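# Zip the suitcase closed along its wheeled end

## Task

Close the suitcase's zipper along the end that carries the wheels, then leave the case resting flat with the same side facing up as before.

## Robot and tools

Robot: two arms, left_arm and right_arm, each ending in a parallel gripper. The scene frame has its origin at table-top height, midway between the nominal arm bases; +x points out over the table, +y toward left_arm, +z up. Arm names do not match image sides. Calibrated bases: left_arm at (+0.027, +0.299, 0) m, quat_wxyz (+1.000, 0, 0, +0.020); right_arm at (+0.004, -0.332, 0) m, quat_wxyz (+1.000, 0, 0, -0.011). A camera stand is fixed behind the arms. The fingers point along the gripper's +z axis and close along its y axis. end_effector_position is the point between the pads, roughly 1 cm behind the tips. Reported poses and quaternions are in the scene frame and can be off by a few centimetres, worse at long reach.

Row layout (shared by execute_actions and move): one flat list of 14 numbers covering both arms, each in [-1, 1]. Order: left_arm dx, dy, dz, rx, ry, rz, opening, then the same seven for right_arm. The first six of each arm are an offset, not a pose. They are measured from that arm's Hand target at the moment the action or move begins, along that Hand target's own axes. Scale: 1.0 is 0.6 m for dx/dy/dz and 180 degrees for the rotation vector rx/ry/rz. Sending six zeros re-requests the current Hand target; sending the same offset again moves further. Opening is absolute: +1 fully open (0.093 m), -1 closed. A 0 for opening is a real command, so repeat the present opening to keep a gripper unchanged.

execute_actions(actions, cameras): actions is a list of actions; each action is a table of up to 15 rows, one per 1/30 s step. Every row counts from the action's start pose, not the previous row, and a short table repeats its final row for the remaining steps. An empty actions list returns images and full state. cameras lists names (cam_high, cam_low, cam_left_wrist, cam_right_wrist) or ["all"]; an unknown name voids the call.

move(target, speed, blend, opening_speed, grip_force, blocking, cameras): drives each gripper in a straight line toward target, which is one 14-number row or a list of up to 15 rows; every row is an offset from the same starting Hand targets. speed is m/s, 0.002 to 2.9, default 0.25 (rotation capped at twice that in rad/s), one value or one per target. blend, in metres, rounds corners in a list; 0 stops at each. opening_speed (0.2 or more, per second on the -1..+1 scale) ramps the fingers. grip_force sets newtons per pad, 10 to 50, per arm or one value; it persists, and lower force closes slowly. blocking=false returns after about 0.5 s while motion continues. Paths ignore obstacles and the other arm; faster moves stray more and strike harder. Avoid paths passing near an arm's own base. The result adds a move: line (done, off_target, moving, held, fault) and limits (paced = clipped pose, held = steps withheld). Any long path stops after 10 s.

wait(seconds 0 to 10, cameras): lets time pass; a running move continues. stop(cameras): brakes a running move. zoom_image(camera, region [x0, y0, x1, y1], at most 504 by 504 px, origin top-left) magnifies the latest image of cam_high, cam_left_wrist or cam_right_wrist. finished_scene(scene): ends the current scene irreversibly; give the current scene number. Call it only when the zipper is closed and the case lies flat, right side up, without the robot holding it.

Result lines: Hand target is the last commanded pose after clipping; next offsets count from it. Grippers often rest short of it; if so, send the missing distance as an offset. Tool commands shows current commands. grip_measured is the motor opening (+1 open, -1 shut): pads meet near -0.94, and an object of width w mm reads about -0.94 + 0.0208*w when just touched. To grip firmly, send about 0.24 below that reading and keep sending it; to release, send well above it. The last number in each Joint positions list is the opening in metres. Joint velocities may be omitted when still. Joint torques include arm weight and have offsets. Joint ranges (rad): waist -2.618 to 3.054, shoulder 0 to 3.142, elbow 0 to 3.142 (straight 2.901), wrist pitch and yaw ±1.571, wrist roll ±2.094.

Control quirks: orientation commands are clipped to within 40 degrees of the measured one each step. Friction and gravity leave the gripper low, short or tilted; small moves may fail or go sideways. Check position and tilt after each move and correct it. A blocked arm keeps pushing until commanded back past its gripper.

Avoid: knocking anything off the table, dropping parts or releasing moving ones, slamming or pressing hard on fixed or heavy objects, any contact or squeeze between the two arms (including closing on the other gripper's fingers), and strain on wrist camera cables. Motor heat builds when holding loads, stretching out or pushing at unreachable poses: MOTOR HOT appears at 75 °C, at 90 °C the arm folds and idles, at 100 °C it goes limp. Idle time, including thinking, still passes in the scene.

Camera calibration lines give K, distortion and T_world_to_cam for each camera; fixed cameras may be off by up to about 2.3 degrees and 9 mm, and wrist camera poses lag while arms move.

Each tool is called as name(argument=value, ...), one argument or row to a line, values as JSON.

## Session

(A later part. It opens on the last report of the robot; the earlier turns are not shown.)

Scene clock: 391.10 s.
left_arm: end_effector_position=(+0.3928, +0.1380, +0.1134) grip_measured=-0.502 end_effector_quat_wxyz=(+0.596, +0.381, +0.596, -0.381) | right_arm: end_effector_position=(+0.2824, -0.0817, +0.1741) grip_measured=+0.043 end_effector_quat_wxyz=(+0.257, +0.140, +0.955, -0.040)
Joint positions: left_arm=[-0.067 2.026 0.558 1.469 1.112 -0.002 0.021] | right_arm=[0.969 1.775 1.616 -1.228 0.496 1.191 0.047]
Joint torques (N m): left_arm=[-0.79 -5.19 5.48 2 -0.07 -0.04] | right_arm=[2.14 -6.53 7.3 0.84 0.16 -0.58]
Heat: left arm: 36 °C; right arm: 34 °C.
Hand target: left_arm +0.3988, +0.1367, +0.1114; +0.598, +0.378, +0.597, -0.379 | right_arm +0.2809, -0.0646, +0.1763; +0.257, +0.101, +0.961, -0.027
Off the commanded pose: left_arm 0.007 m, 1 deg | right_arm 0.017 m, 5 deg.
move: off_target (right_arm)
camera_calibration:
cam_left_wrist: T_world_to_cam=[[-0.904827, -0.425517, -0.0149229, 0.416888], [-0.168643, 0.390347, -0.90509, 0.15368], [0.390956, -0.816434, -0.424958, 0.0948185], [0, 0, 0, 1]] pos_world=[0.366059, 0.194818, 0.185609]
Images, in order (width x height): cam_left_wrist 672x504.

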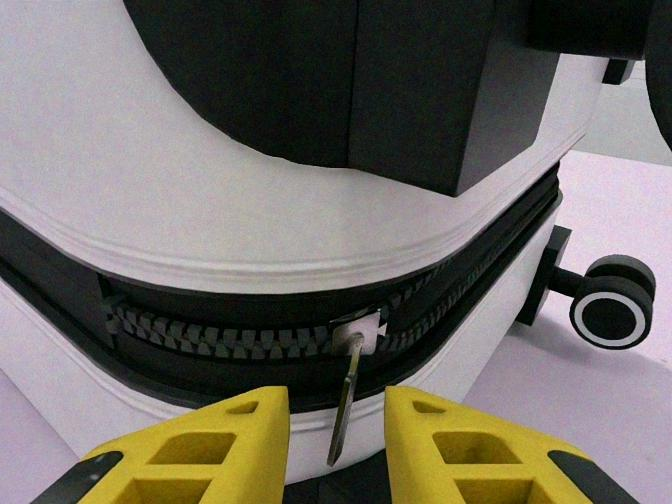

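move(
  target=[0.01,-0.003,0.008,0,0,0,-0.5,0,0,0,0,0,0,-0.3],
  speed=0.06,
)

move(
  target=[0,0,0,0,0,0,-1,0,0,0,0,0,0,-0.3],
  speed=0.06,
  opening_speed=0.4,
  cameras=["cam_left_wrist"],
)

Scene clock: 396.37 s.
left_arm: end_effector_position=(+0.3926, +0.1337, +0.1033) grip_measured=-0.502 end_effector_quat_wxyz=(+0.587, +0.375, +0.604, -0.386) | right_arm: end_effector_position=(+0.2824, -0.0817, +0.1741) grip_measured=+0.043 end_effector_quat_wxyz=(+0.257, +0.140, +0.955, -0.040)
Joint positions: left_arm=[-0.082 2.055 0.558 1.469 1.096 -0.002 0.021] | right_arm=[0.969 1.775 1.616 -1.228 0.496 1.191 0.047]
Joint torques (N m): left_arm=[-1.11 -5.34 5.57 2.34 -0.07 -0.01] | right_arm=[2.17 -6.52 7.19 0.84 0.14 -0.58]
Heat: left arm: 36 °C; right arm: 34 °C.
Hand target: left_arm +0.3993, +0.1316, +0.1054; +0.598, +0.378, +0.597, -0.379 | right_arm +0.2809, -0.0646, +0.1763; +0.257, +0.101, +0.961, -0.027
Off the commanded pose: left_arm 0.007 m, 2 deg | right_arm 0.017 m, 5 deg.
move: off_target (right_arm)

Scene clock: 397.83 s.
left_arm: end_effector_position=(+0.3908, +0.1320, +0.1028) grip_measured=-0.987 end_effector_quat_wxyz=(+0.584, +0.378, +0.603, -0.390) | right_arm: end_effector_position=(+0.2825, -0.0810, +0.1740) grip_measured=+0.043 end_effector_quat_wxyz=(+0.257, +0.140, +0.956, -0.038)
Joint positions: left_arm=[-0.085 2.056 0.558 1.469 1.105 -0.002 0] | right_arm=[0.969 1.775 1.616 -1.225 0.493 1.191 0.047]
Joint torques (N m): left_arm=[-0.73 -5.38 5.45 2.35 -0.15 0.02] | right_arm=[2.13 -6.61 7.24 0.84 0.19 -0.59]
Heat: left arm: 36 °C; right arm: 34 °C.
Hand target: left_arm +0.3993, +0.1316, +0.1054; +0.598, +0.378, +0.597, -0.379 | right_arm +0.2809, -0.0646, +0.1763; +0.257, +0.101, +0.961, -0.027
Off the commanded pose: left_arm 0.009 m, 2 deg | right_arm 0.017 m, 5 deg.
move: off_target (right_arm)
camera_calibration:
cam_left_wrist: T_world_to_cam=[[-0.909532, -0.415462, 0.0119129, 0.410154], [-0.191465, 0.393373, -0.899221, 0.153975], [0.368906, -0.820152, -0.437332, 0.0965363], [0, 0, 0, 1]] pos_world=[0.366917, 0.189008, 0.17579]
Images, in order (width x height): cam_left_wrist 672x504.

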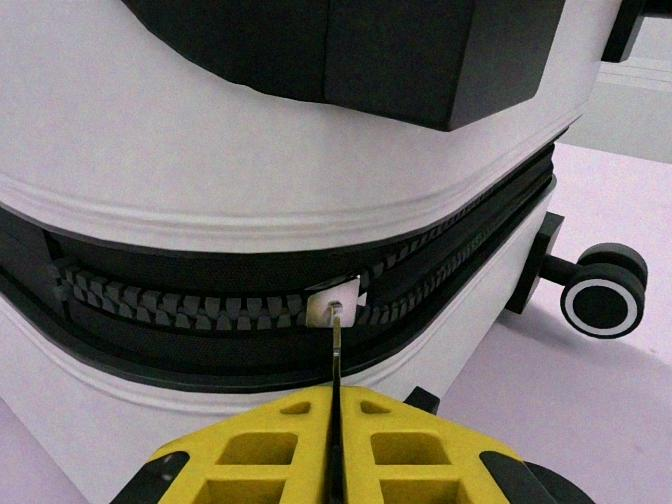

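move(
  target=[
    [-0.01,-0.015,-0.007,0,0,-0.25,-1,0,0,0,0,0,0,-0.3],
    [-0.018,-0.032,-0.01,0,0,-0.5,-1,0,0,0,0,0,0,-0.3],
  ],
  speed=0.16,
  blend=0.01,
  cameras=["cam_left_wrist"],
)

Scene clock: 408.00 s.
left_arm: end_effector_position=(+0.3743, +0.1252, +0.1214) grip_measured=-0.988 end_effector_quat_wxyz=(+0.151, -0.117, +0.692, -0.696) | right_arm: end_effector_position=(+0.2827, -0.0804, +0.1734) grip_measured=+0.043 end_effector_quat_wxyz=(+0.256, +0.142, +0.955, -0.037)
Joint positions: left_arm=[-0.101 1.991 0.516 1.51 1.128 -1.555 0] | right_arm=[0.969 1.777 1.616 -1.223 0.493 1.194 0.047]
Joint torques (N m): left_arm=[-0.62 -6.75 2.19 1.87 -0.46 -0.14] | right_arm=[2.11 -6.74 7.17 0.81 0.19 -0.61]
Heat: left arm: 36 °C; right arm: 34 °C.
Hand target: left_arm +0.3794, +0.1288, +0.1162; +0.155, -0.155, +0.689, -0.690 | right_arm +0.2809, -0.0646, +0.1763; +0.257, +0.101, +0.961, -0.027
Off the commanded pose: left_arm 0.008 m, 4 deg | right_arm 0.016 m, 5 deg.
move: off_target (left_arm, right_arm)
camera_calibration:
cam_left_wrist: T_world_to_cam=[[-0.0604533, -0.0159549, 0.998044, -0.0953984], [-0.996577, 0.0574461, -0.0594461, 0.41176], [-0.0563853, -0.998221, -0.0193731, 0.235963], [0, 0, 0, 1]] pos_world=[0.417888, 0.210367, 0.124261]
Images, in order (width x height): cam_left_wrist 672x504.

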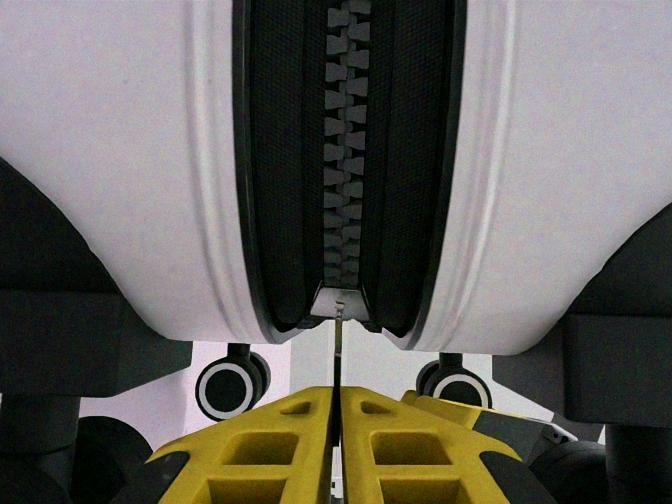

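move(
  target=[
    [0.071,-0.005,0.038,0,-0.083,0,-1,-0.017,0.004,0.01,0,0,0,-0.3],
    [0.129,-0.008,0.076,0,-0.128,0,-1,-0.017,0.004,0.01,0,0,0,-0.3],
  ],
  speed=0.06,
  blend=0.01,
  cameras=["cam_left_wrist"],
)

Scene clock: 421.17 s.
left_arm: end_effector_position=(+0.3680, +0.0998, +0.1302) grip_measured=-0.988 end_effector_quat_wxyz=(+0.367, -0.358, +0.604, -0.611) | right_arm: end_effector_position=(+0.2815, -0.0834, +0.1746) grip_measured=+0.043 end_effector_quat_wxyz=(+0.244, +0.137, +0.959, -0.045)
Joint positions: left_arm=[-0.594 1.818 0.279 1.555 -0.06 -1.563 0] | right_arm=[0.96 1.787 1.641 -1.26 0.475 1.181 0.047]
Joint torques (N m): left_arm=[-6.49 -5 0.1 2.67 1.42 -0.04] | right_arm=[0.5 -5.49 7.47 1.16 0.33 -0.77]
Heat: left arm: 35 °C; right arm: 34 °C.
Hand target: left_arm +0.3289, +0.0545, +0.1212; +0.290, -0.289, +0.645, -0.646 | right_arm +0.2930, -0.0647, +0.1762; +0.257, +0.101, +0.961, -0.027
Off the commanded pose: left_arm 0.061 m, 13 deg | right_arm 0.022 m, 5 deg.
joint sent to its limit (left arm) — joint 4 (wrist pitch), upper limit. The joint targets are off in position, not in orientation.
move: off_target (left_arm, right_arm)
camera_calibration:
cam_left_wrist: T_world_to_cam=[[-0.0182738, -0.0158783, 0.999707, -0.120757], [-0.80383, -0.594369, -0.0241336, 0.396856], [0.594578, -0.804035, -0.00190207, -0.0507968], [0, 0, 0, 1]] pos_world=[0.347001, 0.193119, 0.130203]
Images, in order (width x height): cam_left_wrist 672x504.

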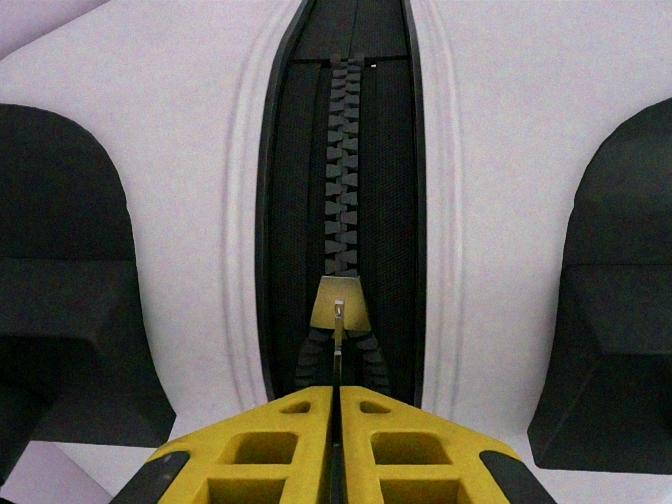

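move(
  target=[0.033,0,0.006,0,0,0,-1,-0.01,0.004,0.01,0,0,0,-0.3],
  speed=0.04,
  cameras=["cam_left_wrist"],
)

Scene clock: 425.60 s.
left_arm: end_effector_position=(+0.3623, +0.0973, +0.1301) grip_measured=-0.988 end_effector_quat_wxyz=(+0.384, -0.379, +0.591, -0.599) | right_arm: end_effector_position=(+0.2801, -0.0861, +0.1757) grip_measured=+0.043 end_effector_quat_wxyz=(+0.232, +0.131, +0.963, -0.047)
Joint positions: left_arm=[-0.665 1.812 0.271 1.555 -0.193 -1.568 0] | right_arm=[0.949 1.787 1.653 -1.282 0.454 1.162 0.047]
Joint torques (N m): left_arm=[-7.92 -4.57 0.72 2.62 1.82 -0.01] | right_arm=[-0.25 -4.01 7.51 1.43 0.49 -0.76]
Heat: left arm: 35 °C; right arm: 34 °C.
Hand target: left_arm +0.3184, +0.0373, +0.1211; +0.290, -0.289, +0.645, -0.646 | right_arm +0.3015, -0.0641, +0.1739; +0.257, +0.101, +0.961, -0.027
Off the commanded pose: left_arm 0.075 m, 17 deg | right_arm 0.031 m, 5 deg.
joint sent to its limit (left arm) — joint 4 (wrist pitch), upper limit. The joint targets are off in position, not in orientation.
move: off_target (left_arm, right_arm)
camera_calibration:
cam_left_wrist: T_world_to_cam=[[-0.0128941, -0.0115828, 0.99985, -0.123158], [-0.764522, -0.644364, -0.017324, 0.380646], [0.644468, -0.764631, -0.000546841, -0.0714741], [0, 0, 0, 1]] pos_world=[0.335487, 0.189197, 0.129695]
Images, in order (width x height): cam_left_wrist 672x504.

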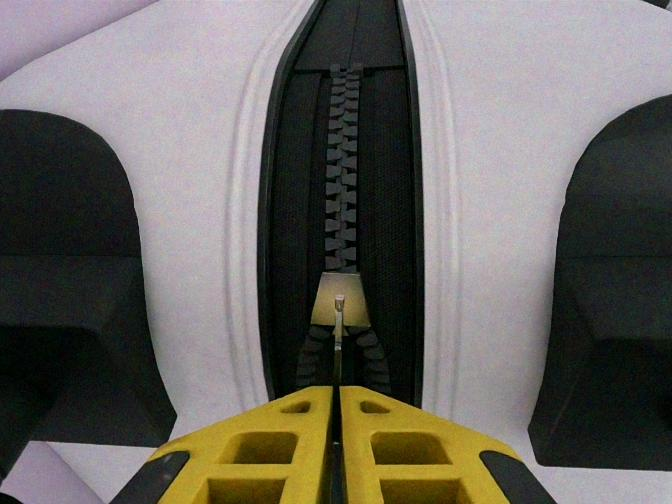

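move(
  target=[0.035,0,-0.006,0,-0.06,0,-1,-0.02,0.02,0.02,0,0,0,-0.3],
  speed=0.05,
  cameras=["cam_left_wrist"],
)

Scene clock: 445.53 s.
left_arm: end_effector_position=(+0.2982, +0.0260, +0.1147) grip_measured=-0.990 end_effector_quat_wxyz=(+0.339, -0.346, +0.630, -0.608) | right_arm: end_effector_position=(+0.3015, -0.0685, +0.1717) grip_measured=+0.043 end_effector_quat_wxyz=(+0.238, +0.136, +0.961, -0.032)
Joint positions: left_arm=[-1.001 1.842 0.268 1.54 -0.4 -1.577 0] | right_arm=[0.929 1.861 1.727 -1.239 0.446 1.144 0.047]
Joint torques (N m): left_arm=[-1.02 -3.62 5.2 2.75 -0.16 0.1] | right_arm=[-0.91 -5.07 7.42 1.24 0.48 -0.88]
Heat: left arm: 36 °C; right arm: 34 °C.
Hand target: left_arm +0.3017, +0.0240, +0.1210; +0.349, -0.349, +0.615, -0.616 | right_arm +0.3200, -0.0559, +0.1695; +0.257, +0.102, +0.961, -0.027
Off the commanded pose: left_arm 0.008 m, 2 deg | right_arm 0.023 m, 5 deg.
joint sent to its limit (left arm) — joint 4 (wrist pitch), upper limit. The joint targets still meet the commanded pose.
move: off_target (right_arm)
camera_calibration:
cam_left_wrist: T_world_to_cam=[[0.0207708, -0.0395919, 0.999, -0.118654], [-0.841578, -0.540121, -0.00390805, 0.304165], [0.539735, -0.840656, -0.0445385, -0.0465475], [0, 0, 0, 1]] pos_world=[0.283567, 0.120458, 0.117651]
Images, in order (width x height): cam_left_wrist 672x504.

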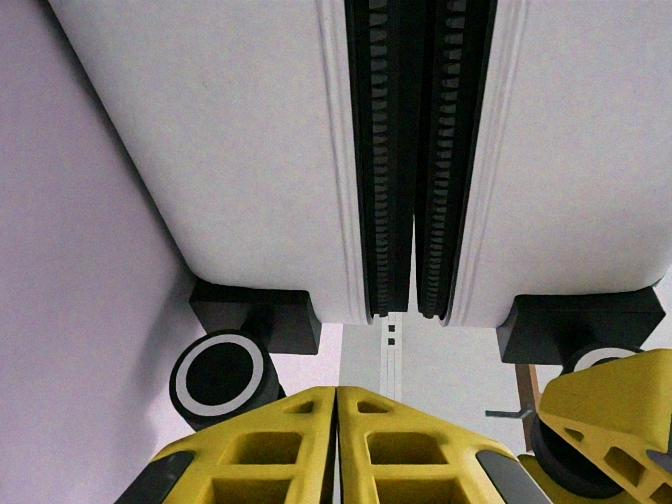

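move(
  target=[
    [0,0,-0.15,0,0,0,-0.6,0.018,-0.021,-0.01,0,0,0,-0.3],
    [-0.235,0,-0.145,0,0,0.5,-0.5,0.018,-0.021,-0.01,0,0,0,-0.3],
    [-0.299,0.007,-0.055,0.147,0.147,0.483,-0.5,0.018,-0.021,-0.01,0,0,0,-0.3],
  ],
  speed=0.25,
  blend=0.02,
  cameras=["cam_left_wrist","cam_high"],
)

Scene clock: 472.73 s.
left_arm: end_effector_position=(+0.3631, +0.1936, +0.1130) grip_measured=-0.502 end_effector_quat_wxyz=(+0.587, +0.365, +0.612, -0.384) | right_arm: end_effector_position=(+0.3017, -0.0690, +0.1691) grip_measured=+0.043 end_effector_quat_wxyz=(+0.243, +0.137, +0.960, -0.028)
Joint positions: left_arm=[0.134 1.938 0.439 1.443 1.291 0.011 0.021] | right_arm=[0.93 1.847 1.695 -1.209 0.451 1.145 0.047]
Joint torques (N m): left_arm=[-0.06 -4.25 5.08 2.35 0.27 0.01] | right_arm=[0.34 -9.18 3.77 1.07 0.46 -0.74]
Heat: left arm: 39 °C; right arm: 33 °C.
Hand target: left_arm +0.3654, +0.1949, +0.1166; +0.598, +0.377, +0.597, -0.380 | right_arm +0.3053, -0.0656, +0.1693; +0.257, +0.101, +0.961, -0.027
Off the commanded pose: left_arm 0.004 m, 3 deg | right_arm 0.005 m, 4 deg.
move: off_target (left_arm, right_arm); blend cut to 0 m at target 2; target 2's new opening was sent with left_arm's hand 0.004 m and 9 deg from that target
camera_calibration:
cam_left_wrist: T_world_to_cam=[[-0.895106, -0.445044, 0.0268565, 0.409304], [-0.217467, 0.383214, -0.897694, 0.144972], [0.389222, -0.809372, -0.439799, 0.152629], [0, 0, 0, 1]] pos_world=[0.33849, 0.250137, 0.186274]
Images, in order (width x height): cam_high 672x504, cam_left_wrist 672x504.

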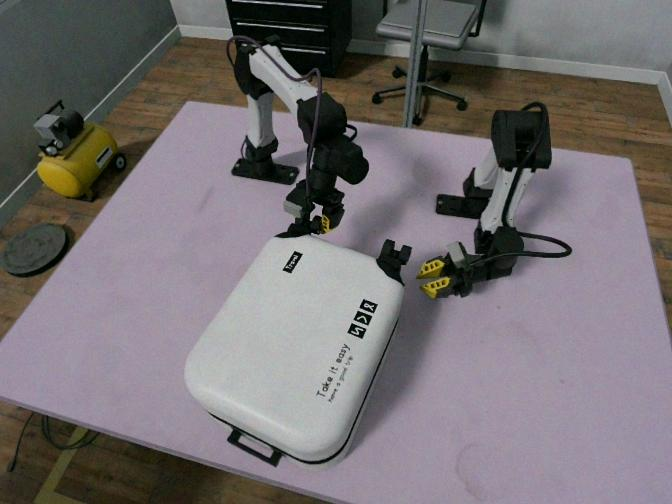

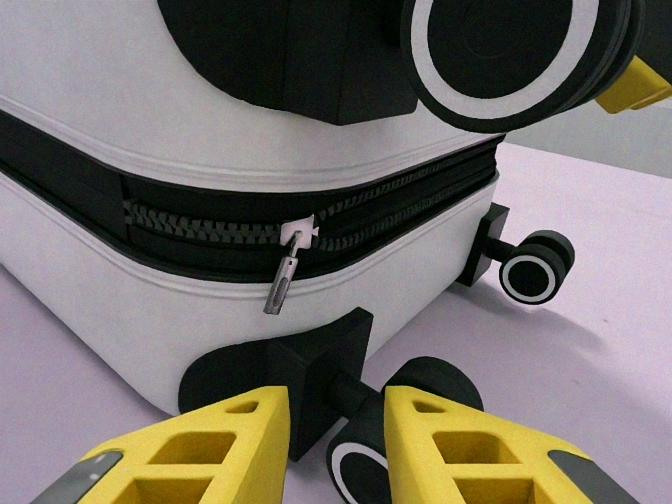

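move(
  target=[0,0.033,0.08,0,0,0,-0.5,0,0,0,0,0,0,-0.3],
  speed=0.1,
  cameras=["cam_left_wrist"],
)

Scene clock: 482.10 s.
left_arm: end_effector_position=(+0.3976, +0.1609, +0.1183) grip_measured=-0.502 end_effector_quat_wxyz=(+0.595, +0.379, +0.597, -0.383) | right_arm: end_effector_position=(+0.3017, -0.0690, +0.1691) grip_measured=+0.043 end_effector_quat_wxyz=(+0.243, +0.137, +0.960, -0.028)
Joint positions: left_arm=[0.01 2.011 0.579 1.434 1.187 -0.009 0.021] | right_arm=[0.93 1.847 1.695 -1.209 0.451 1.145 0.047]
Joint torques (N m): left_arm=[-0.83 -5.27 5.53 1.99 -0.02 -0.03] | right_arm=[0.32 -9.13 3.75 1.07 0.47 -0.73]
Heat: left arm: 37 °C; right arm: 32 °C.
Hand target: left_arm +0.4039, +0.1601, +0.1167; +0.598, +0.377, +0.597, -0.380 | right_arm +0.3053, -0.0656, +0.1693; +0.257, +0.101, +0.961, -0.027
Off the commanded pose: left_arm 0.007 m, 1 deg | right_arm 0.005 m, 4 deg.
move: off_target (right_arm)
camera_calibration:
cam_left_wrist: T_world_to_cam=[[-0.904555, -0.426265, -0.00890744, 0.430419], [-0.173825, 0.387781, -0.905213, 0.152474], [0.389314, -0.817267, -0.424864, 0.114499], [0, 0, 0, 1]] pos_world=[0.371265, 0.217922, 0.190502]
Images, in order (width x height): cam_left_wrist 672x504.

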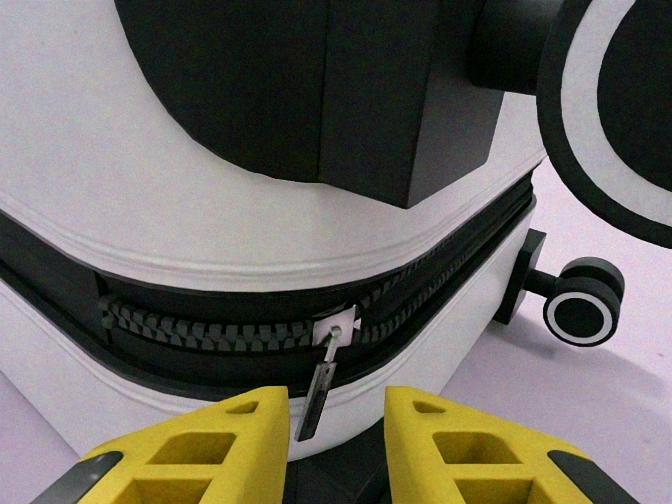

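move(
  target=[0.0,0.009,0.022,0,0,0,-0.5,0,0,0,0,0,0,-0.3],
  speed=0.06,
  cameras=["cam_left_wrist"],
)

Scene clock: 485.83 s.
left_arm: end_effector_position=(+0.4081, +0.1519, +0.1189) grip_measured=-0.502 end_effector_quat_wxyz=(+0.596, +0.379, +0.596, -0.382) | right_arm: end_effector_position=(+0.3017, -0.0690, +0.1691) grip_measured=+0.043 end_effector_quat_wxyz=(+0.243, +0.137, +0.960, -0.028)
Joint positions: left_arm=[-0.021 2.03 0.622 1.413 1.156 -0.009 0.021] | right_arm=[0.93 1.847 1.695 -1.209 0.451 1.145 0.047]
Joint torques (N m): left_arm=[-0.95 -5.42 5.63 1.97 -0.05 -0.04] | right_arm=[0.31 -9.16 3.78 1.07 0.46 -0.74]
Heat: left arm: 37 °C; right arm: 32 °C.
Hand target: left_arm +0.4144, +0.1504, +0.1167; +0.597, +0.377, +0.597, -0.380 | right_arm +0.3053, -0.0656, +0.1693; +0.257, +0.101, +0.961, -0.027
Off the commanded pose: left_arm 0.007 m, 0 deg | right_arm 0.005 m, 4 deg.
move: off_target (right_arm)
camera_calibration:
cam_left_wrist: T_world_to_cam=[[-0.904236, -0.426884, -0.0112433, 0.436354], [-0.171708, 0.387571, -0.905707, 0.157538], [0.39099, -0.817043, -0.423755, 0.102451], [0, 0, 0, 1]] pos_world=[0.381561, 0.208922, 0.191003]
Images, in order (width x height): cam_left_wrist 672x504.

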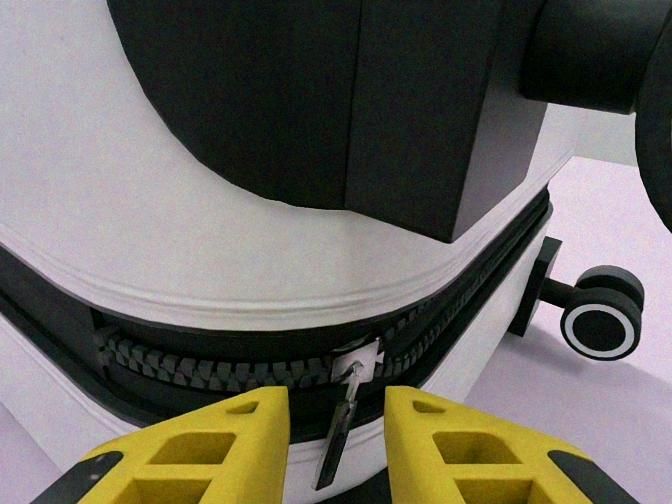

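move(
  target=[0.0,0.0,0.005,0,0,0,-0.5,0,0,0,0,0,0,-0.3],
  speed=0.06,
)

move(
  target=[0,0,0,0,0,0,-1,0,0,0,0,0,0,-0.3],
  speed=0.06,
  opening_speed=0.4,
  cameras=["cam_left_wrist"],
)

Scene clock: 491.93 s.
left_arm: end_effector_position=(+0.4083, +0.1496, +0.1185) grip_measured=-0.502 end_effector_quat_wxyz=(+0.595, +0.378, +0.597, -0.383) | right_arm: end_effector_position=(+0.3017, -0.0690, +0.1691) grip_measured=+0.043 end_effector_quat_wxyz=(+0.243, +0.137, +0.960, -0.028)
Joint positions: left_arm=[-0.029 2.03 0.622 1.41 1.147 -0.009 0.021] | right_arm=[0.93 1.847 1.695 -1.209 0.451 1.145 0.047]
Joint torques (N m): left_arm=[-1.03 -5.31 6.23 1.99 -0.09 -0.02] | right_arm=[0.35 -9.17 3.79 1.08 0.47 -0.73]
Motor temperatures (°C): left_arm=[22 27 25 36 20 19 20] | right_arm=[19 28 32 28 18 20 24]
Heat: left arm: 36 °C; right arm: 32 °C.
Hand target: left_arm +0.4157, +0.1477, +0.1167; +0.598, +0.377, +0.597, -0.380 | right_arm +0.3053, -0.0656, +0.1693; +0.257, +0.101, +0.961, -0.027
Off the commanded pose: left_arm 0.008 m, 0 deg | right_arm 0.005 m, 4 deg.
move: off_target (right_arm)

Scene clock: 493.40 s.
left_arm: end_effector_position=(+0.4084, +0.1497, +0.1184) grip_measured=-0.990 end_effector_quat_wxyz=(+0.595, +0.378, +0.597, -0.382) | right_arm: end_effector_position=(+0.3017, -0.0690, +0.1691) grip_measured=+0.043 end_effector_quat_wxyz=(+0.243, +0.137, +0.960, -0.028)
Joint positions: left_arm=[-0.029 2.03 0.622 1.41 1.147 -0.009 0] | right_arm=[0.93 1.847 1.695 -1.209 0.451 1.145 0.047]
Joint torques (N m): left_arm=[-1.1 -5.2 6.17 1.96 -0.06 -0.03] | right_arm=[0.35 -9.1 3.75 1.09 0.44 -0.71]
Heat: left arm: 36 °C; right arm: 32 °C.
Hand target: left_arm +0.4157, +0.1477, +0.1167; +0.598, +0.377, +0.597, -0.380 | right_arm +0.3053, -0.0656, +0.1693; +0.257, +0.101, +0.961, -0.027
Off the commanded pose: left_arm 0.008 m, 0 deg | right_arm 0.005 m, 4 deg.
move: off_target (right_arm)
camera_calibration:
cam_left_wrist: T_world_to_cam=[[-0.903571, -0.428356, -0.00842437, 0.435244], [-0.175147, 0.387255, -0.905183, 0.159412], [0.391003, -0.816422, -0.424938, 0.100337], [0, 0, 0, 1]] pos_world=[0.381963, 0.206624, 0.190601]
Images, in order (width x height): cam_left_wrist 672x504.

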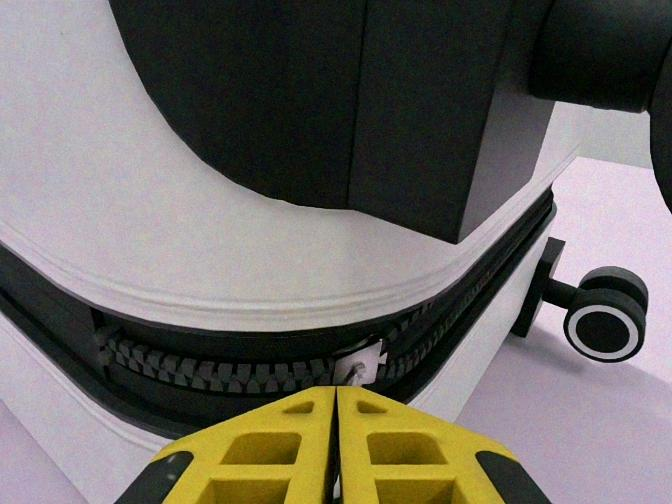

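move(
  target=[0.0,0.003,0,0,0,0,-0.6,0,0,0,0,0,0,-0.3],
  cameras=["cam_left_wrist"],
)

move(
  target=[0.009,0.0,0.012,0,0,0,-0.6,0,0,0,0,0,0,-0.3],
  speed=0.06,
  cameras=["cam_left_wrist"],
)

Scene clock: 499.23 s.
left_arm: end_effector_position=(+0.4113, +0.1497, +0.1190) grip_measured=-0.602 end_effector_quat_wxyz=(+0.596, +0.378, +0.596, -0.382) | right_arm: end_effector_position=(+0.3017, -0.0690, +0.1691) grip_measured=+0.043 end_effector_quat_wxyz=(+0.243, +0.137, +0.960, -0.028)
Joint positions: left_arm=[-0.029 2.036 0.635 1.407 1.147 -0.009 0.016] | right_arm=[0.93 1.847 1.695 -1.209 0.451 1.145 0.047]
Joint torques (N m): left_arm=[-0.96 -5.44 6.06 1.96 -0.03 0.01] | right_arm=[0.42 -9.1 3.75 1.07 0.47 -0.73]
Heat: left arm: 36 °C; right arm: 31 °C.
Hand target: left_arm +0.4174, +0.1485, +0.1168; +0.598, +0.377, +0.597, -0.380 | right_arm +0.3053, -0.0656, +0.1693; +0.257, +0.101, +0.961, -0.027
Off the commanded pose: left_arm 0.007 m, 0 deg | right_arm 0.005 m, 4 deg.
move: off_target (right_arm)
camera_calibration:
cam_left_wrist: T_world_to_cam=[[-0.903572, -0.428282, -0.0115359, 0.438173], [-0.172022, 0.387322, -0.905754, 0.159215], [0.392386, -0.816429, -0.423647, 0.0987586], [0, 0, 0, 1]] pos_world=[0.384558, 0.206623, 0.191103]
Images, in order (width x height): cam_left_wrist 672x504.

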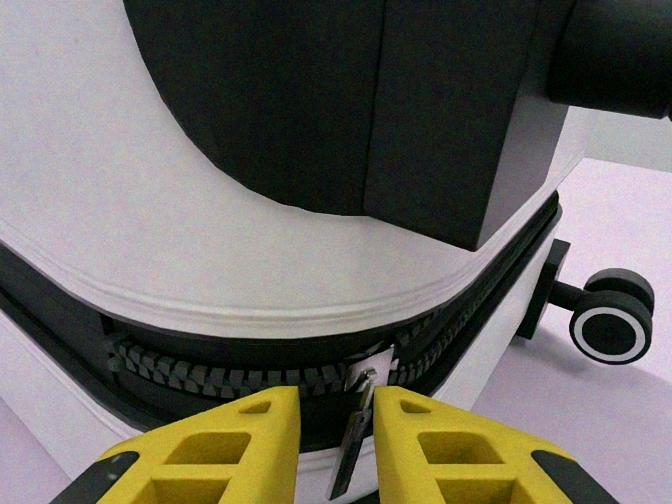

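Scene clock: 500.03 s.
left_arm: end_effector_position=(+0.4131, +0.1484, +0.1165) grip_measured=-0.602 end_effector_quat_wxyz=(+0.598, +0.380, +0.595, -0.381) | right_arm: end_effector_position=(+0.3017, -0.0690, +0.1691) grip_measured=+0.043 end_effector_quat_wxyz=(+0.243, +0.137, +0.960, -0.028)
Joint positions: left_arm=[-0.032 2.054 0.643 1.422 1.144 -0.009 0.016] | right_arm=[0.93 1.847 1.695 -1.209 0.451 1.145 0.047]
Joint torques (N m): left_arm=[-2.15 -4.6 6.02 1.98 -0.18 0.02] | right_arm=[0.35 -9.18 3.79 1.07 0.45 -0.72]
Heat: left arm: 36 °C; right arm: 31 °C.
Hand target: left_arm +0.4203, +0.1420, +0.1113; +0.597, +0.377, +0.597, -0.380 | right_arm +0.3053, -0.0656, +0.1693; +0.257, +0.101, +0.961, -0.027
Off the commanded pose: left_arm 0.011 m, 1 deg | right_arm 0.005 m, 4 deg.
move: off_target (left_arm, right_arm)
camera_calibration:
cam_left_wrist: T_world_to_cam=[[-0.903967, -0.427286, -0.0164104, 0.439846], [-0.166724, 0.387543, -0.90665, 0.155664], [0.393759, -0.816846, -0.421565, 0.0952553], [0, 0, 0, 1]] pos_world=[0.386052, 0.205423, 0.188507]
Images, in order (width x height): cam_left_wrist 672x504.

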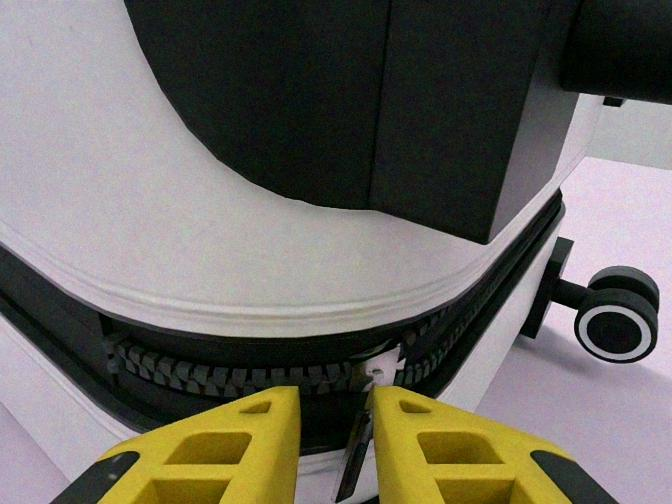

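move(
  target=[
    [0,-0.012,-0.01,0,0,0,-0.6,0,0,0,0,0,0,-0.3],
    [0.004,-0.013,0.006,0,0,0,-0.6,0,0,0,0,0,0,-0.3],
  ],
  speed=0.06,
  cameras=["cam_left_wrist"],
)

move(
  target=[0,0,0,0,0,0,-1,0,0,0,0,0,0,-0.3],
  opening_speed=0.4,
  cameras=["cam_left_wrist"],
)

Scene clock: 507.50 s.
left_arm: end_effector_position=(+0.4153, +0.1461, +0.1174) grip_measured=-0.602 end_effector_quat_wxyz=(+0.602, +0.376, +0.596, -0.376) | right_arm: end_effector_position=(+0.3029, -0.0688, +0.1697) grip_measured=+0.043 end_effector_quat_wxyz=(+0.246, +0.135, +0.959, -0.028)
Joint positions: left_arm=[-0.043 2.054 0.643 1.428 1.119 -0.009 0.016] | right_arm=[0.93 1.847 1.695 -1.204 0.456 1.138 0.047]
Joint torques (N m): left_arm=[-2.89 -4.72 4.12 2.14 -0.14 -0.01] | right_arm=[0.27 -9.26 3.62 1.05 0.41 -0.67]
Heat: left arm: 35 °C; right arm: 31 °C.
Hand target: left_arm +0.4149, +0.1354, +0.1090; +0.597, +0.377, +0.597, -0.380 | right_arm +0.3054, -0.0655, +0.1694; +0.257, +0.101, +0.961, -0.027
Off the commanded pose: left_arm 0.014 m, 1 deg | right_arm 0.004 m, 4 deg.
move: off_target (left_arm, right_arm)
camera_calibration:
cam_left_wrist: T_world_to_cam=[[-0.89756, -0.440373, -0.0214129, 0.440706], [-0.167137, 0.384793, -0.907744, 0.15843], [0.407986, -0.811176, -0.418977, 0.0858265], [0, 0, 0, 1]] pos_world=[0.387023, 0.202732, 0.18921]
Images, in order (width x height): cam_left_wrist 672x504.

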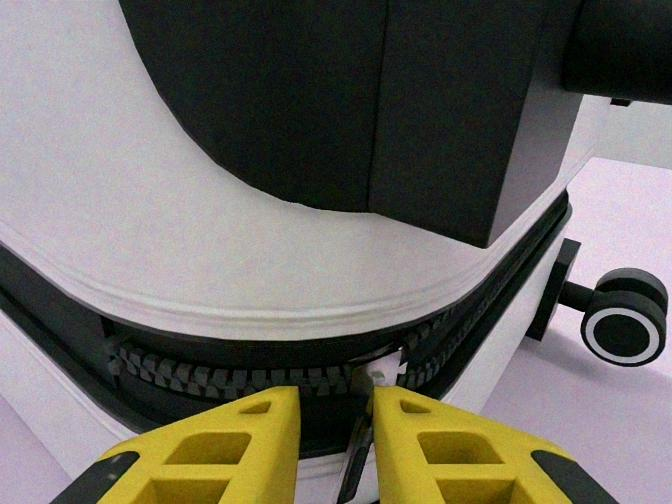

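Scene clock: 508.70 s.
left_arm: end_effector_position=(+0.4123, +0.1415, +0.1167) grip_measured=-0.987 end_effector_quat_wxyz=(+0.598, +0.382, +0.592, -0.382) | right_arm: end_effector_position=(+0.3060, -0.0690, +0.1699) grip_measured=+0.043 end_effector_quat_wxyz=(+0.255, +0.136, +0.957, -0.029)
Joint positions: left_arm=[-0.053 2.057 0.643 1.431 1.128 -0.009 0] | right_arm=[0.93 1.847 1.689 -1.189 0.473 1.136 0.047]
Joint torques (N m): left_arm=[-2.25 -5.03 4.21 2.13 -0.24 0.03] | right_arm=[0.27 -9.4 3.99 0.95 0.23 -0.66]
Heat: left arm: 35 °C; right arm: 31 °C.
Hand target: left_arm +0.4149, +0.1354, +0.1090; +0.598, +0.377, +0.597, -0.380 | right_arm +0.3053, -0.0656, +0.1693; +0.257, +0.102, +0.961, -0.027
Off the commanded pose: left_arm 0.010 m, 1 deg | right_arm 0.004 m, 4 deg.
move: off_target (right_arm)
camera_calibration:
cam_left_wrist: T_world_to_cam=[[-0.90597, -0.422797, -0.0214576, 0.436956], [-0.159608, 0.388076, -0.907702, 0.155505], [0.392101, -0.818926, -0.419067, 0.0906355], [0, 0, 0, 1]] pos_world=[0.385151, 0.19862, 0.18851]
Images, in order (width x height): cam_left_wrist 672x504.

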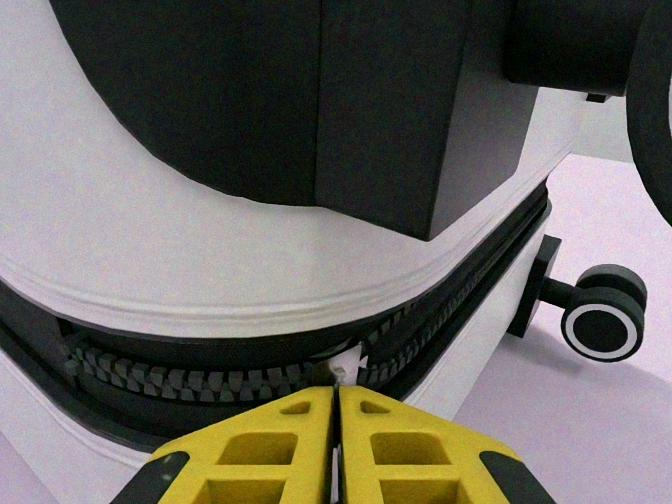

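move(
  target=[
    [-0.01,-0.005,-0.01,0,0,-0.25,-1,0,0,0,0,0,0,-0.3],
    [-0.017,-0.018,-0.012,0,0,-0.5,-1,0,0,0,0,0,0,-0.3],
  ],
  speed=0.16,
  blend=0.01,
  cameras=["cam_left_wrist"],
)

Scene clock: 522.90 s.
left_arm: end_effector_position=(+0.4062, +0.1391, +0.1205) grip_measured=-0.989 end_effector_quat_wxyz=(+0.160, -0.146, +0.689, -0.692) | right_arm: end_effector_position=(+0.3060, -0.0690, +0.1699) grip_measured=+0.043 end_effector_quat_wxyz=(+0.255, +0.136, +0.957, -0.029)
Joint positions: left_arm=[-0.063 2.027 0.613 1.432 1.112 -1.568 0] | right_arm=[0.93 1.847 1.689 -1.189 0.473 1.136 0.047]
Joint torques (N m): left_arm=[-1.14 -8.13 2.17 2.02 -0.05 -0.07] | right_arm=[0.36 -9.37 3.96 0.97 0.25 -0.67]
Heat: left arm: 35 °C; right arm: 30 °C.
Hand target: left_arm +0.4020, +0.1373, +0.1192; +0.154, -0.156, +0.689, -0.691 | right_arm +0.3053, -0.0656, +0.1693; +0.257, +0.102, +0.961, -0.027
Off the commanded pose: left_arm 0.005 m, 1 deg | right_arm 0.004 m, 4 deg.
move: off_target (right_arm)
camera_calibration:
cam_left_wrist: T_world_to_cam=[[-0.0317527, -0.0135551, 0.999404, -0.104549], [-0.999492, 0.00331419, -0.0317105, 0.448062], [-0.00288237, -0.999903, -0.0136534, 0.229437], [0, 0, 0, 1]] pos_world=[0.445176, 0.226512, 0.121827]
Images, in order (width x height): cam_left_wrist 672x504.

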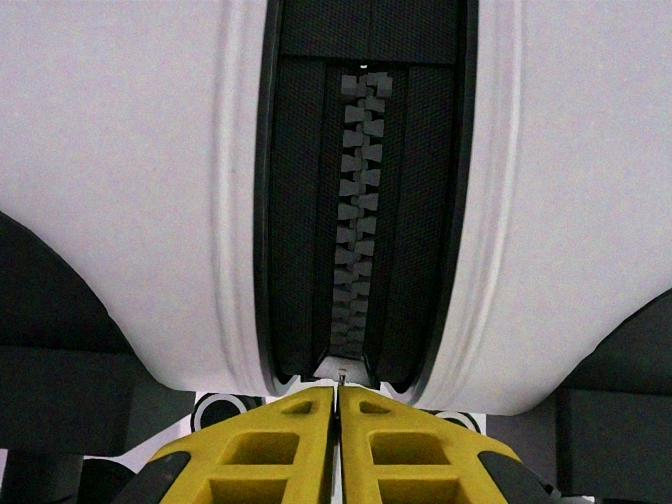

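move(
  target=[
    [0.041,0,0.0085,0,-0.08,0,-1,0,0.01,0,0,0,0,-0.3],
    [0.092,0,0.023,0,-0.13,0,-1,-0.01,0.015,0.01,0,0,0,-0.3],
  ],
  speed=0.06,
  blend=0.01,
  cameras=["cam_left_wrist"],
)

Scene clock: 531.10 s.
left_arm: end_effector_position=(+0.3898, +0.1330, +0.1289) grip_measured=-0.989 end_effector_quat_wxyz=(+0.348, -0.340, +0.614, -0.622) | right_arm: end_effector_position=(+0.3027, -0.0697, +0.1710) grip_measured=+0.043 end_effector_quat_wxyz=(+0.246, +0.124, +0.961, -0.033)
Joint positions: left_arm=[-0.378 1.841 0.303 1.555 0.217 -1.569 0] | right_arm=[0.93 1.847 1.7 -1.212 0.459 1.115 0.047]
Joint torques (N m): left_arm=[-4.51 -5.76 -0.09 2.71 1.08 0.02] | right_arm=[-0.53 -5.57 6.68 1.16 0.34 -0.56]
Heat: left arm: 35 °C; right arm: 31 °C.
Hand target: left_arm +0.3581, +0.1011, +0.1195; +0.291, -0.293, +0.643, -0.645 | right_arm +0.3152, -0.0584, +0.1671; +0.257, +0.101, +0.961, -0.027
Off the commanded pose: left_arm 0.046 m, 10 deg | right_arm 0.017 m, 3 deg.
joint sent to its limit (left arm) — joint 4 (wrist pitch), upper limit. The joint targets still meet the commanded pose.
move: off_target (left_arm, right_arm)
camera_calibration:
cam_left_wrist: T_world_to_cam=[[-0.0186116, -0.0130649, 0.999741, -0.118725], [-0.838234, -0.544837, -0.022725, 0.440757], [0.544993, -0.83844, -0.000811182, -0.0133148], [0, 0, 0, 1]] pos_world=[0.374504, 0.227426, 0.1287]
Images, in order (width x height): cam_left_wrist 672x504.

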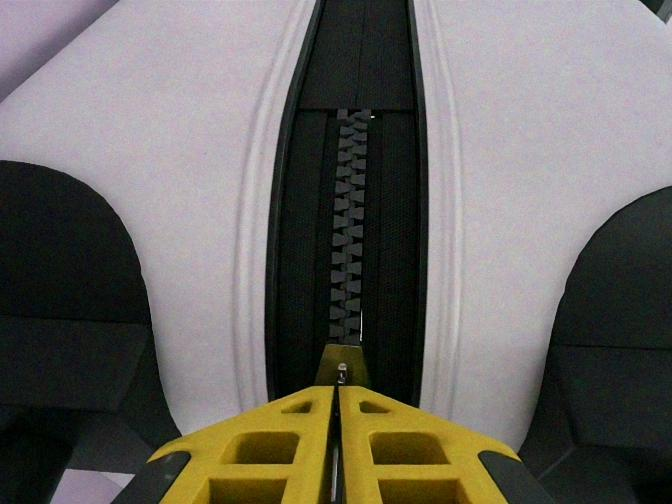

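move(
  target=[0.036,0,0.005,0,-0.03,0,-1,-0.01,0.015,0.01,0,0,0,-0.3],
  speed=0.04,
  cameras=["cam_left_wrist"],
)

Scene clock: 537.80 s.
left_arm: end_effector_position=(+0.3822, +0.1288, +0.1283) grip_measured=-0.989 end_effector_quat_wxyz=(+0.392, -0.390, +0.585, -0.593) | right_arm: end_effector_position=(+0.3011, -0.0702, +0.1733) grip_measured=+0.043 end_effector_quat_wxyz=(+0.232, +0.119, +0.965, -0.037)
Joint positions: left_arm=[-0.522 1.82 0.275 1.555 -0.083 -1.574 0] | right_arm=[0.924 1.862 1.739 -1.256 0.436 1.104 0.047]
Joint torques (N m): left_arm=[-6.3 -5.7 -0.42 2.68 1.38 0] | right_arm=[-0.66 -3.44 7.25 1.47 0.54 -0.5]
Heat: left arm: 36 °C; right arm: 31 °C.
Hand target: left_arm +0.3460, +0.0830, +0.1196; +0.321, -0.323, +0.629, -0.631 | right_arm +0.3251, -0.0515, +0.1650; +0.257, +0.102, +0.961, -0.027
Off the commanded pose: left_arm 0.059 m, 13 deg | right_arm 0.032 m, 4 deg.
joint sent to its limit (left arm) — joint 4 (wrist pitch), upper limit. The joint targets are off in position, not in orientation.
move: off_target (left_arm, right_arm)
camera_calibration:
cam_left_wrist: T_world_to_cam=[[-0.00704608, -0.00926726, 0.999932, -0.123363], [-0.743867, -0.66823, -0.0114348, 0.410561], [0.668291, -0.743897, -0.00218521, -0.0718153], [0, 0, 0, 1]] pos_world=[0.352527, 0.219783, 0.127893]
Images, in order (width x height): cam_left_wrist 672x504.

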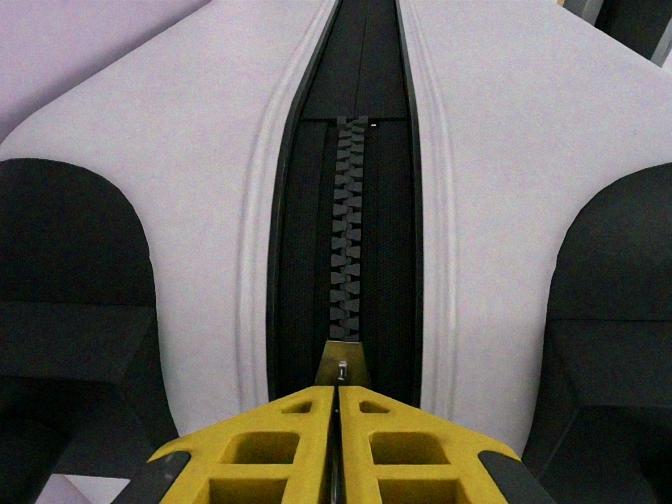

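move(
  target=[0.042,0,0.008,0,-0.05,0,-1,-0.01,0.01,0.01,0,0,0,-0.3],
  speed=0.04,
  cameras=["cam_left_wrist","cam_right_wrist"],
)

Scene clock: 543.87 s.
left_arm: end_effector_position=(+0.3313, +0.0615, +0.1132) grip_measured=-0.990 end_effector_quat_wxyz=(+0.358, -0.370, +0.618, -0.594) | right_arm: end_effector_position=(+0.3160, -0.0568, +0.1698) grip_measured=+0.043 end_effector_quat_wxyz=(+0.241, +0.128, +0.962, -0.026)
Joint positions: left_arm=[-0.835 1.839 0.26 1.54 -0.306 -1.579 0] | right_arm=[0.918 1.917 1.79 -1.224 0.441 1.11 0.047]
Joint torques (N m): left_arm=[-1.01 -3.64 4.94 2.8 -0.15 0.06] | right_arm=[-1.24 -5.16 6.75 1.27 0.46 -0.71]
Heat: left arm: 36 °C; right arm: 32 °C.
Hand target: left_arm +0.3352, +0.0597, +0.1197; +0.369, -0.371, +0.602, -0.603 | right_arm +0.3344, -0.0473, +0.1627; +0.257, +0.102, +0.961, -0.027
Off the commanded pose: left_arm 0.008 m, 2 deg | right_arm 0.022 m, 3 deg.
joint sent to its limit (left arm) — joint 4 (wrist pitch), upper limit. The joint targets still meet the commanded pose.
move: off_target (right_arm)
camera_calibration:
cam_left_wrist: T_world_to_cam=[[0.0304381, -0.0382658, 0.998804, -0.119727], [-0.800857, -0.598854, 0.0014627, 0.340572], [0.598081, -0.799944, -0.0488734, -0.0559125], [0, 0, 0, 1]] pos_world=[0.309834, 0.154644, 0.116353]
cam_right_wrist: T_world_to_cam=[[-0.246939, -0.968949, 0.0126209, 0.0191114], [-0.968504, 0.246354, -0.0362009, 0.362424], [0.0319676, -0.0211628, -0.999265, 0.241063], [0, 0, 0, 1]] pos_world=[0.348022, -0.065665, 0.253765]
Images, in order (width x height): cam_left_wrist 672x504, cam_right_wrist 672x504.

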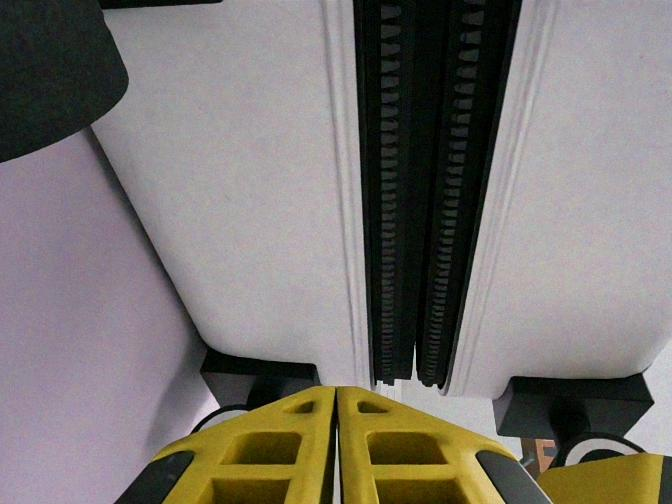

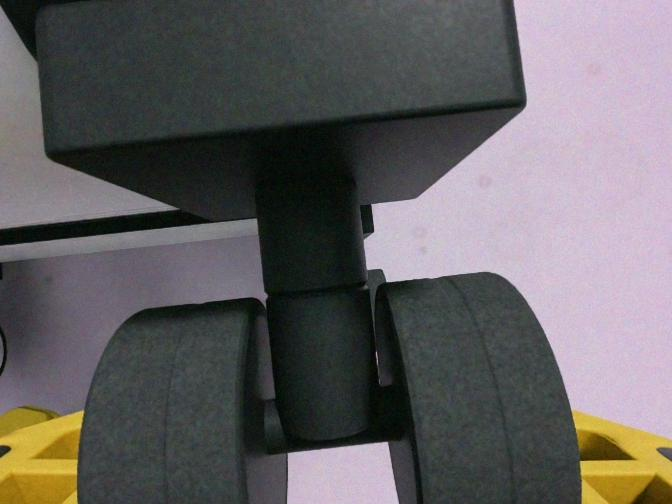

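move(
  target=[
    [0,0,-0.157,0,0,0,-0.6,0.018,-0.012,-0.005,0,0,0,-0.3],
    [-0.219,0,-0.121,0,0,0.5,-0.5,0.018,-0.012,-0.005,0,0,0,-0.3],
    [-0.231,0.005,-0.043,0.147,0.147,0.483,-0.5,0.018,-0.012,-0.005,0,0,0,-0.3],
  ],
  speed=0.25,
  blend=0.02,
  cameras=["cam_left_wrist","cam_high"],
)

Scene clock: 568.80 s.
left_arm: end_effector_position=(+0.3723, +0.1936, +0.1145) grip_measured=-0.502 end_effector_quat_wxyz=(+0.605, +0.346, +0.620, -0.361) | right_arm: end_effector_position=(+0.3160, -0.0572, +0.1678) grip_measured=+0.043 end_effector_quat_wxyz=(+0.246, +0.128, +0.961, -0.025)
Joint positions: left_arm=[0.114 1.95 0.429 1.501 1.202 -0.01 0.021] | right_arm=[0.919 1.907 1.767 -1.202 0.448 1.111 0.047]
Joint torques (N m): left_arm=[-0.01 -4.48 4.81 2.23 0.25 0] | right_arm=[0.03 -7.99 3.36 1.24 0.43 -0.56]
Heat: left arm: 39 °C; right arm: 32 °C.
Hand target: left_arm +0.3748, +0.1951, +0.1160; +0.610, +0.354, +0.611, -0.360 | right_arm +0.3223, -0.0521, +0.1599; +0.257, +0.101, +0.961, -0.027
Off the commanded pose: left_arm 0.003 m, 2 deg | right_arm 0.011 m, 3 deg.
move: off_target (right_arm); blend cut to 0 m at target 2; target 2's new opening was sent with left_arm's hand 0.008 m and 5 deg from that target
camera_calibration:
cam_left_wrist: T_world_to_cam=[[-0.862355, -0.506149, 0.0125265, 0.418736], [-0.228539, 0.36706, -0.901686, 0.155936], [0.451789, -0.780436, -0.43221, 0.119903], [0, 0, 0, 1]] pos_world=[0.342566, 0.248281, 0.187183]
Images, in order (width x height): cam_high 672x504, cam_left_wrist 672x504.

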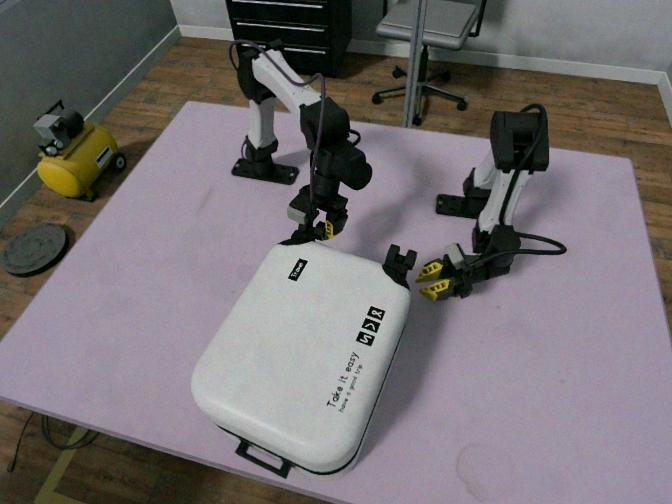

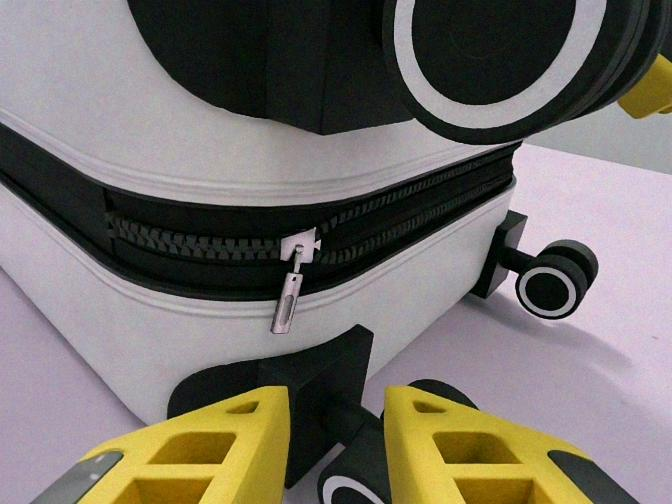

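move(
  target=[0,0.035,0.08,0,0,0,-0.5,0,0,0,0,0,0,-0.3],
  speed=0.1,
  cameras=["cam_left_wrist"],
)

Scene clock: 574.40 s.
left_arm: end_effector_position=(+0.4103, +0.1644, +0.1181) grip_measured=-0.502 end_effector_quat_wxyz=(+0.608, +0.357, +0.609, -0.362) | right_arm: end_effector_position=(+0.3160, -0.0572, +0.1678) grip_measured=+0.043 end_effector_quat_wxyz=(+0.246, +0.128, +0.961, -0.025)
Joint positions: left_arm=[0.003 2.02 0.588 1.438 1.111 -0.013 0.021] | right_arm=[0.919 1.907 1.767 -1.202 0.448 1.111 0.047]
Joint torques (N m): left_arm=[-0.87 -5.33 5.64 2 -0.04 -0.02] | right_arm=[0.06 -8.06 3.38 1.23 0.42 -0.56]
Heat: left arm: 38 °C; right arm: 31 °C.
Hand target: left_arm +0.4166, +0.1635, +0.1159; +0.610, +0.354, +0.611, -0.360 | right_arm +0.3223, -0.0521, +0.1599; +0.257, +0.101, +0.961, -0.027
Off the commanded pose: left_arm 0.007 m, 1 deg | right_arm 0.011 m, 3 deg.
move: off_target (right_arm)
camera_calibration:
cam_left_wrist: T_world_to_cam=[[-0.87263, -0.488305, -0.008671, 0.440433], [-0.199735, 0.373027, -0.906067, 0.16632], [0.445671, -0.788929, -0.423046, 0.0843474], [0, 0, 0, 1]] pos_world=[0.379963, 0.219567, 0.190199]
Images, in order (width x height): cam_left_wrist 672x504.

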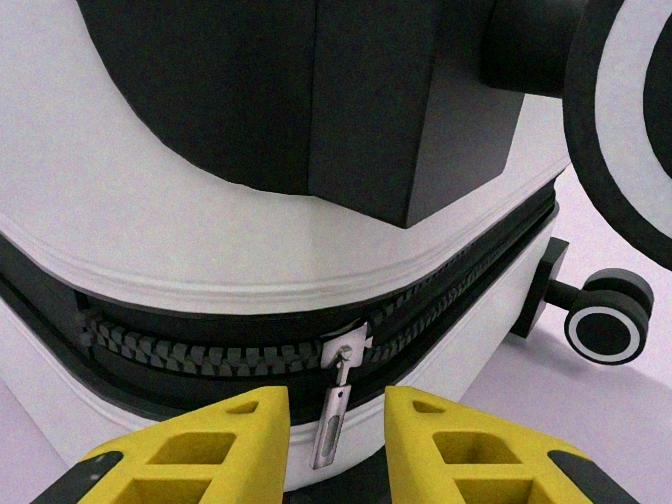

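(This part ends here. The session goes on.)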